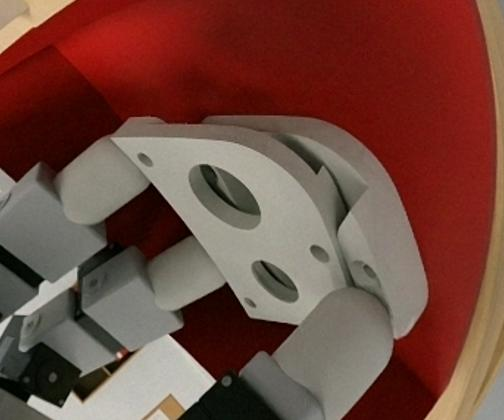

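Emit:
{"fn": "execute_actions", "kwargs": {"actions": [[[0,0,0,0,0,0,0.754,0,0.576,0.696,0.754,0,0.576,0.696,0.754,0,0.576,0.696,0.714,0.678,0.226,0.168,0.4,-0.6,0,0,0,0,0,0,0.03,0,-0.225,0.696,0.055,0,-0.225,0.696,0.95,0,-0.883,-0.681,-0.572,0.678,0.04,0.168,0.1,-0.94]]], "cameras": ["cam_right_wrist"]}}

Emit:
{"fn": "zoom_image", "kwargs": {"camera": "cam_right_wrist", "region": [300, 120, 540, 320]}}

Scene clock: 4959.93 s.
left_arm: end_effector_position=(+0.4497, +0.5840, +0.3024) hand_goal=(+0.754, +0.000, +0.576, +0.696, +0.754, +0.000, +0.576, +0.696, +0.754, +0.000, +0.576, +0.696, +0.714, +0.678, +0.226, +0.168) hand_measured=(+0.754, +0.002, +0.576, +0.696, +0.754, +0.002, +0.576, +0.696, +0.754, +0.002, +0.576, +0.696, +0.714, +0.678, +0.226, +0.168) hand_current_ma=(-3, +6, +2, +0, -3, +6, +2, +0, -3, +6, +2, +0, +0, -2, -4, -1) hand_state=(goal, goal, goal, goal, goal, goal, goal, goal, goal, goal, goal, goal, goal, goal, goal, goal) hand_current_limit=0.40 hand_speed=-0.60 end_effector_quat_wxyz=(+0.595, -0.150, +0.790, +0.008) | right_arm: end_effector_position=(+0.4158, -0.0024, +0.2386) hand_goal=(+0.030, +0.000, -0.224, +0.696, +0.056, +0.000, -0.224, +0.696, +0.950, +0.000, -0.882, -0.680, -0.572, +0.678, +0.040, +0.168) hand_measured=(+0.050, +0.000, -0.218, +0.698, +0.078, +0.000, -0.220, +0.696, +0.938, -0.002, -0.880, -0.678, -0.572, +0.680, +0.078, +0.176) hand_current_ma=(+70, +0, +16, +5, +76, -1, +10, +1, -42, -3, +7, +7, +1, +4, +187, +30) hand_state=(goal, goal, goal, goal, blocked, goal, goal, goal, goal, goal, goal, goal, goal, goal, blocked, goal) hand_current_limit=0.10 hand_speed=-0.94 end_effector_quat_wxyz=(+0.285, -0.357, +0.692, -0.559)
Joint positions: left_arm=[0.402 1.17 0.79 0.078 0.203 -1.682] | right_arm=[0.798 1.465 1.224 -0.837 1.326 -2.081]
Joint torques (N m): left_arm=[-1.2 -8.82 10.35 2.1 0.14 0.28] | right_arm=[-0.62 -9.93 8.95 1.25 0.7 -0.01]
Heat: left arm: hottest elbow 56 °C; right arm: hottest elbow 63 °C.
Hand target: left_arm +0.4488, +0.5858, +0.3054; +0.594, -0.144, +0.791, +0.012 | right_arm +0.4172, +0.0011, +0.2309; +0.310, -0.392, +0.666, -0.554
Off the commanded pose: left_arm 0.004 m, 1 deg | right_arm 0.009 m, 6 deg.
joint sent to its limit (right arm) — joint 6 (wrist roll), lower limit. The joint targets are off in orientation, not in position.
Step readings (end_effector_position of left_arm | right_arm):
0: (+0.4497, +0.5840, +0.3024) | (+0.4158, -0.0024, +0.2386)
1: (+0.4497, +0.5840, +0.3024) | (+0.4158, -0.0024, +0.2386)
2: (+0.4497, +0.5840, +0.3024) | (+0.4158, -0.0024, +0.2386)
4: (+0.4497, +0.5840, +0.3024) | (+0.4158, -0.0024, +0.2386)
8: (+0.4497, +0.5840, +0.3024) | (+0.4158, -0.0024, +0.2386)
15: (+0.4497, +0.5840, +0.3024) | (+0.4158, -0.0024, +0.2386)
camera_calibration:
cam_right_wrist: T_world_to_cam=[[0.309149, 0.706682, -0.636417, 0.0510609], [-0.208082, 0.703248, 0.679812, -0.115607], [0.92797, -0.0777363, 0.364456, -0.345569], [0, 0, 0, 1]] pos_world=[0.280836, 0.0183531, 0.237031]
Images, in order (width x height): cam_right_wrist 616x616.

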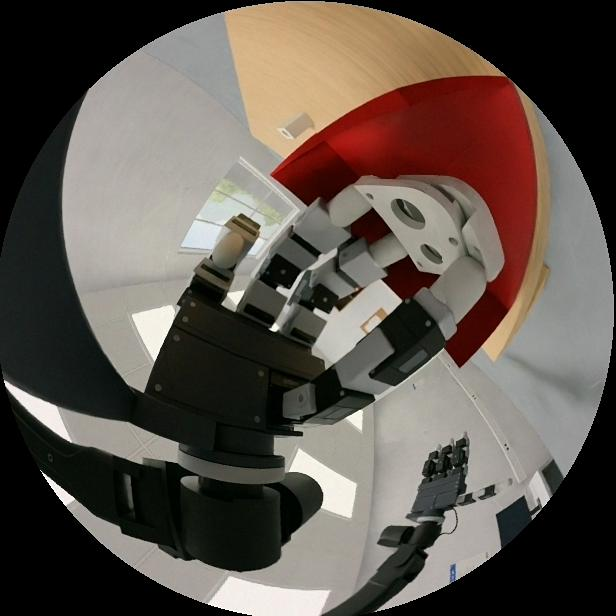

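Scaled by 2.100 from the camera's 616x616 image, which has a finer 880x880 frame.

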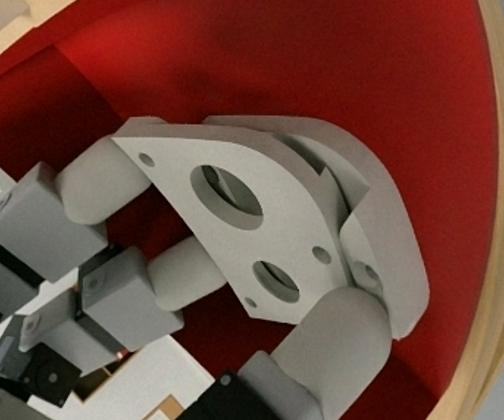

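Emit:
{"fn": "execute_actions", "kwargs": {"actions": [[[0,0,0,0,0,0,0.754,0,0.576,0.696,0.754,0,0.576,0.696,0.754,0,0.576,0.696,0.714,0.678,0.226,0.168,0.4,-0.6,0,0,0,0,0,0,0.0,0,-0.225,0.696,0.025,0,-0.225,0.696,0.95,0,-0.883,-0.681,-0.572,0.678,0.0,0.168,0.1,-0.94]]], "cameras": ["cam_right_wrist"]}}

Emit:
{"fn": "zoom_image", "kwargs": {"camera": "cam_right_wrist", "region": [300, 120, 540, 320]}}

Scene clock: 4966.43 s.
left_arm: end_effector_position=(+0.4497, +0.5840, +0.3024) hand_goal=(+0.754, +0.000, +0.576, +0.696, +0.754, +0.000, +0.576, +0.696, +0.754, +0.000, +0.576, +0.696, +0.714, +0.678, +0.226, +0.168) hand_measured=(+0.754, +0.002, +0.576, +0.696, +0.754, +0.002, +0.576, +0.696, +0.754, +0.002, +0.576, +0.696, +0.714, +0.678, +0.226, +0.168) hand_current_ma=(-3, +6, +2, +0, -3, +6, +2, +0, -3, +6, +2, +0, +0, -2, -4, -1) hand_state=(goal, goal, goal, goal, goal, goal, goal, goal, goal, goal, goal, goal, goal, goal, goal, goal) hand_current_limit=0.40 hand_speed=-0.60 end_effector_quat_wxyz=(+0.595, -0.150, +0.790, +0.008) | right_arm: end_effector_position=(+0.4158, -0.0027, +0.2389) hand_goal=(+0.000, +0.000, -0.224, +0.696, +0.026, +0.000, -0.224, +0.696, +0.950, +0.000, -0.882, -0.680, -0.572, +0.678, +0.000, +0.168) hand_measured=(+0.036, +0.000, -0.212, +0.702, +0.060, -0.002, -0.218, +0.698, +0.938, -0.002, -0.880, -0.678, -0.570, +0.680, +0.074, +0.180) hand_current_ma=(+138, +0, +34, +14, +129, -3, +18, +3, -42, -3, +7, +7, +7, +4, +302, +53) hand_state=(blocked, goal, goal, goal, blocked, goal, goal, goal, goal, goal, goal, goal, goal, goal, blocked, goal) hand_current_limit=0.10 hand_speed=-0.94 end_effector_quat_wxyz=(+0.285, -0.357, +0.692, -0.559)
Joint positions: left_arm=[0.402 1.17 0.79 0.078 0.203 -1.682] | right_arm=[0.798 1.465 1.224 -0.837 1.328 -2.081]
Joint torques (N m): left_arm=[-1.03 -8.88 10.36 1.83 0.15 0.27] | right_arm=[-0.21 -9.7 8.88 1.24 0.61 0]
Heat: left arm: hottest elbow 56 °C; right arm: hottest elbow 62 °C.
Hand target: left_arm +0.4488, +0.5858, +0.3054; +0.594, -0.144, +0.791, +0.012 | right_arm +0.4172, +0.0011, +0.2309; +0.310, -0.392, +0.666, -0.554
Off the commanded pose: left_arm 0.004 m, 1 deg | right_arm 0.009 m, 6 deg.
joint sent to its limit (right arm) — joint 6 (wrist roll), lower limit. The joint targets are off in orientation, not in position.
Step readings (end_effector_position of left_arm | right_arm):
0: (+0.4497, +0.5840, +0.3024) | (+0.4158, -0.0024, +0.2386)
1: (+0.4497, +0.5840, +0.3024) | (+0.4158, -0.0024, +0.2386)
2: (+0.4497, +0.5840, +0.3024) | (+0.4158, -0.0024, +0.2386)
4: (+0.4497, +0.5840, +0.3024) | (+0.4158, -0.0025, +0.2387)
8: (+0.4497, +0.5840, +0.3024) | (+0.4158, -0.0026, +0.2388)
15: (+0.4497, +0.5840, +0.3024) | (+0.4158, -0.0027, +0.2389)
camera_calibration:
cam_right_wrist: T_world_to_cam=[[0.31054, 0.705702, -0.636828, 0.0508886], [-0.20828, 0.704186, 0.67878, -0.115299], [0.927461, -0.0781497, 0.365662, -0.345842], [0, 0, 0, 1]] pos_world=[0.280938, 0.0182522, 0.237131]
Images, in order (width x height): cam_right_wrist 616x616.

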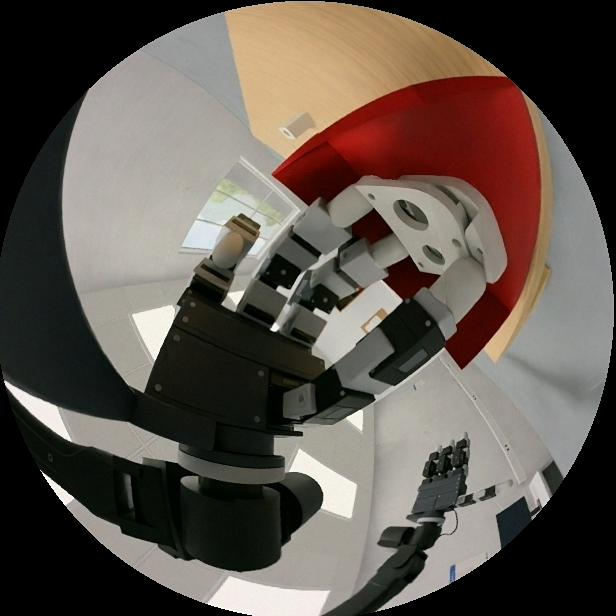

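Scaled by 2.100 from the camera's 616x616 image, which has a finer 880x880 frame.

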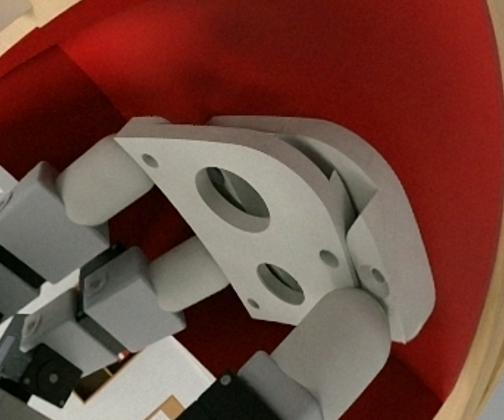

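Emit:
{"fn": "execute_actions", "kwargs": {"actions": [[[0,0,0,0,0,0,0.754,0,0.576,0.696,0.754,0,0.576,0.696,0.754,0,0.576,0.696,0.714,0.678,0.226,0.168,0.4,-0.6,0,-0.1,-0.0213,0,0,0,0.0,0,-0.225,0.696,0.025,0,-0.225,0.696,0.95,0,-0.883,-0.681,-0.572,0.678,0.0,0.168,0.1,-0.94]]], "cameras": ["cam_right_wrist"]}}

Emit:
{"fn": "zoom_image", "kwargs": {"camera": "cam_right_wrist", "region": [300, 120, 540, 320]}}

Scene clock: 4972.03 s.
left_arm: end_effector_position=(+0.4497, +0.5840, +0.3024) hand_goal=(+0.754, +0.000, +0.576, +0.696, +0.754, +0.000, +0.576, +0.696, +0.754, +0.000, +0.576, +0.696, +0.714, +0.678, +0.226, +0.168) hand_measured=(+0.754, +0.002, +0.576, +0.696, +0.754, +0.002, +0.576, +0.696, +0.754, +0.002, +0.576, +0.696, +0.714, +0.678, +0.226, +0.168) hand_current_ma=(-3, +6, +2, +0, -3, +6, +2, +0, -3, +6, +2, +0, +0, -2, -4, -1) hand_state=(goal, goal, goal, goal, goal, goal, goal, goal, goal, goal, goal, goal, goal, goal, goal, goal) hand_current_limit=0.40 hand_speed=-0.60 end_effector_quat_wxyz=(+0.595, -0.150, +0.790, +0.008) | right_arm: end_effector_position=(+0.4116, -0.0074, +0.2618) hand_goal=(+0.000, +0.000, -0.224, +0.696, +0.026, +0.000, -0.224, +0.696, +0.950, +0.000, -0.882, -0.680, -0.572, +0.678, +0.000, +0.168) hand_measured=(+0.000, +0.000, -0.220, +0.700, +0.026, -0.002, -0.220, +0.698, +0.938, -0.002, -0.880, -0.678, -0.570, +0.680, +0.002, +0.170) hand_current_ma=(+0, +0, +13, +9, +0, -3, +12, +3, -42, -3, +7, +7, +7, +4, +10, +7) hand_state=(goal, goal, goal, goal, goal, goal, goal, goal, goal, goal, goal, goal, goal, goal, goal, goal) hand_current_limit=0.10 hand_speed=-0.94 end_effector_quat_wxyz=(+0.262, -0.375, +0.684, -0.568)
Joint positions: left_arm=[0.402 1.17 0.79 0.078 0.203 -1.682] | right_arm=[0.799 1.465 1.297 -0.973 1.329 -2.081]
Joint torques (N m): left_arm=[-0.44 -9.23 10.15 2 0.17 0.27] | right_arm=[-0.44 -12.16 13.37 0.32 0.76 -0.05]
Heat: left arm: hottest elbow 56 °C; right arm: hottest elbow 62 °C.
Hand target: left_arm +0.4488, +0.5858, +0.3054; +0.594, -0.144, +0.791, +0.012 | right_arm +0.4171, +0.0027, +0.2923; +0.310, -0.392, +0.666, -0.554
Off the commanded pose: left_arm 0.004 m, 1 deg | right_arm 0.032 m, 6 deg.
joint sent to its limit (right arm) — joint 6 (wrist roll), lower limit. The joint targets are off in orientation, not in position.
Step readings (end_effector_position of left_arm | right_arm):
0: (+0.4497, +0.5840, +0.3024) | (+0.4158, -0.0027, +0.2389)
1: (+0.4497, +0.5840, +0.3024) | (+0.4158, -0.0027, +0.2388)
2: (+0.4497, +0.5840, +0.3024) | (+0.4152, -0.0034, +0.2390)
4: (+0.4497, +0.5840, +0.3024) | (+0.4130, -0.0060, +0.2419)
8: (+0.4497, +0.5840, +0.3024) | (+0.4109, -0.0083, +0.2516)
15: (+0.4497, +0.5840, +0.3024) | (+0.4122, -0.0067, +0.2620)
camera_calibration:
cam_right_wrist: T_world_to_cam=[[0.283042, 0.673995, -0.682362, 0.0931519], [-0.180133, 0.736151, 0.652406, -0.132784], [0.94204, -0.061742, 0.32977, -0.347125], [0, 0, 0, 1]] pos_world=[0.276721, 0.0135327, 0.264664]
Images, in order (width x height): cam_right_wrist 616x616.

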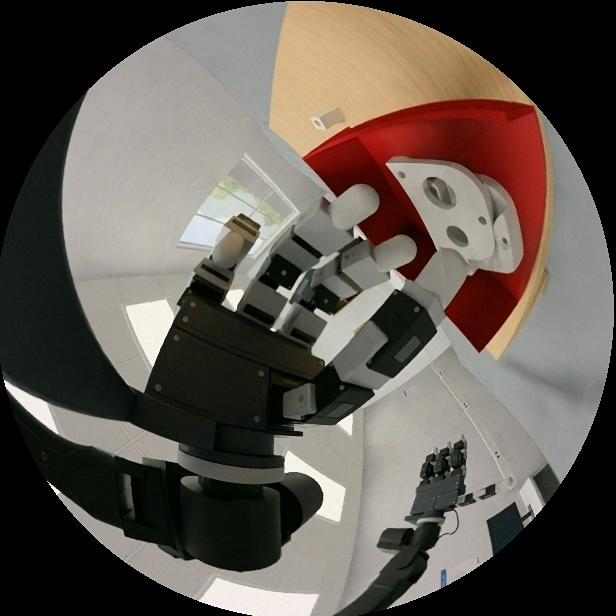

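Scaled by 2.100 from the camera's 616x616 image, which has a finer 880x880 frame.

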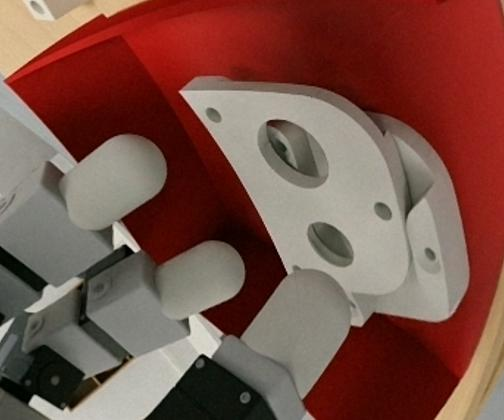

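Emit:
{"fn": "execute_actions", "kwargs": {"actions": [[[0,0,0,0,0,0,0.754,0,0.576,0.696,0.754,0,0.576,0.696,0.754,0,0.576,0.696,0.714,0.678,0.226,0.168,0.4,-0.6,0,0,0,0,0,0,0.09,0,-0.225,0.696,0.11,0,-0.225,0.696,0.95,0,-0.883,-0.681,-0.572,0.678,0.15,0.168,0.1,-0.85]],[[0,0,0,0,0,0,0.754,0,0.576,0.696,0.754,0,0.576,0.696,0.754,0,0.576,0.696,0.714,0.678,0.226,0.168,0.4,-0.6,0,0,0,0,0,0,0.12,0,-0.225,0.696,0.13,0,-0.225,0.696,0.95,0,-0.883,-0.681,-0.572,0.678,0.25,0.168,0.1,-0.85]],[[0,0,0,0,0,0,0.754,0,0.576,0.696,0.754,0,0.576,0.696,0.754,0,0.576,0.696,0.714,0.678,0.226,0.168,0.4,-0.6,-0.0008,0.0926,0.0223,0,0,0,0.12,0,-0.225,0.696,0.13,0,-0.225,0.696,0.95,0,-0.883,-0.681,-0.572,0.678,0.25,0.168,0.2,-0.6]]], "cameras": ["cam_right_wrist"]}}

Emit:
{"fn": "zoom_image", "kwargs": {"camera": "cam_right_wrist", "region": [300, 120, 540, 320]}}

Scene clock: 5031.50 s.
left_arm: end_effector_position=(+0.4497, +0.5840, +0.3024) hand_goal=(+0.754, +0.000, +0.576, +0.696, +0.754, +0.000, +0.576, +0.696, +0.754, +0.000, +0.576, +0.696, +0.714, +0.678, +0.226, +0.168) hand_measured=(+0.754, +0.002, +0.576, +0.696, +0.754, +0.002, +0.576, +0.696, +0.754, +0.002, +0.576, +0.696, +0.714, +0.678, +0.226, +0.168) hand_current_ma=(-3, +6, +2, +0, -3, +6, +2, +0, -3, +6, +2, +0, +0, -2, -4, -1) hand_state=(goal, goal, goal, goal, goal, goal, goal, goal, goal, goal, goal, goal, goal, goal, goal, goal) hand_current_limit=0.40 hand_speed=-0.60 end_effector_quat_wxyz=(+0.595, -0.150, +0.790, +0.008) | right_arm: end_effector_position=(+0.4159, -0.0016, +0.2401) hand_goal=(+0.120, +0.000, -0.224, +0.696, +0.130, +0.000, -0.224, +0.696, +0.950, +0.000, -0.882, -0.680, -0.572, +0.678, +0.250, +0.168) hand_measured=(+0.110, +0.000, -0.220, +0.700, +0.120, -0.002, -0.222, +0.698, +0.938, -0.002, -0.880, -0.678, -0.570, +0.680, +0.246, +0.170) hand_current_ma=(-29, +0, +11, +9, -30, -3, +3, +3, -42, -3, +7, +7, +5, +4, -14, +5) hand_state=(goal, goal, goal, goal, goal, goal, goal, goal, goal, goal, goal, goal, goal, goal, goal, goal) hand_current_limit=0.20 hand_speed=-0.60 end_effector_quat_wxyz=(+0.282, -0.360, +0.691, -0.560)
Joint positions: left_arm=[0.402 1.17 0.79 0.078 0.203 -1.682] | right_arm=[0.799 1.469 1.234 -0.851 1.326 -2.081]
Joint torques (N m): left_arm=[-0.91 -9.05 10.29 2.07 0.17 0.26] | right_arm=[-0.73 -9.88 9.06 1.24 0.72 -0.02]
Heat: left arm: hottest elbow 57 °C; right arm: hottest elbow 70 °C.
Hand target: left_arm +0.4488, +0.5858, +0.3054; +0.594, -0.144, +0.791, +0.012 | right_arm +0.4187, +0.0008, +0.2350; +0.310, -0.392, +0.666, -0.554
Off the commanded pose: left_arm 0.004 m, 1 deg | right_arm 0.006 m, 6 deg.
joint sent to its limit (right arm) — joint 6 (wrist roll), lower limit. The joint targets are off in orientation, not in position.
Step readings (end_effector_position of left_arm | right_arm):
0: (+0.4497, +0.5840, +0.3024) | (+0.4115, -0.0074, +0.2618)
1: (+0.4497, +0.5840, +0.3024) | (+0.4115, -0.0074, +0.2618)
2: (+0.4497, +0.5840, +0.3024) | (+0.4115, -0.0074, +0.2618)
4: (+0.4497, +0.5840, +0.3024) | (+0.4114, -0.0073, +0.2618)
8: (+0.4497, +0.5840, +0.3024) | (+0.4114, -0.0073, +0.2618)
15: (+0.4497, +0.5840, +0.3024) | (+0.4114, -0.0073, +0.2618)
16: (+0.4497, +0.5840, +0.3024) | (+0.4114, -0.0073, +0.2618)
17: (+0.4497, +0.5840, +0.3024) | (+0.4114, -0.0073, +0.2618)
19: (+0.4497, +0.5840, +0.3024) | (+0.4114, -0.0073, +0.2618)
23: (+0.4497, +0.5840, +0.3024) | (+0.4114, -0.0073, +0.2618)
30: (+0.4497, +0.5840, +0.3024) | (+0.4114, -0.0073, +0.2618)
31: (+0.4497, +0.5840, +0.3024) | (+0.4115, -0.0072, +0.2618)
32: (+0.4497, +0.5840, +0.3024) | (+0.4122, -0.0064, +0.2620)
34: (+0.4497, +0.5840, +0.3024) | (+0.4153, -0.0030, +0.2611)
38: (+0.4497, +0.5840, +0.3024) | (+0.4160, -0.0017, +0.2493)
45: (+0.4497, +0.5840, +0.3024) | (+0.4154, -0.0022, +0.2398)
camera_calibration:
cam_right_wrist: T_world_to_cam=[[0.304462, 0.703008, -0.642715, 0.0547944], [-0.204768, 0.707279, 0.676628, -0.117792], [0.930254, -0.0744, 0.359294, -0.345966], [0, 0, 0, 1]] pos_world=[0.281033, 0.0190513, 0.239222]
Images, in order (width x height): cam_right_wrist 616x616.

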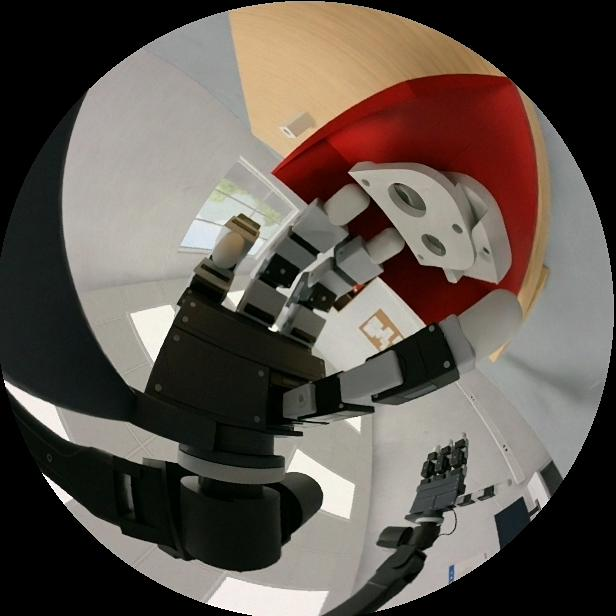

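Scaled by 2.100 from the camera's 616x616 image, which has a finer 880x880 frame.

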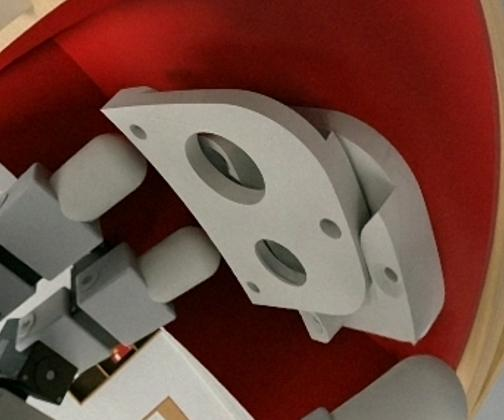

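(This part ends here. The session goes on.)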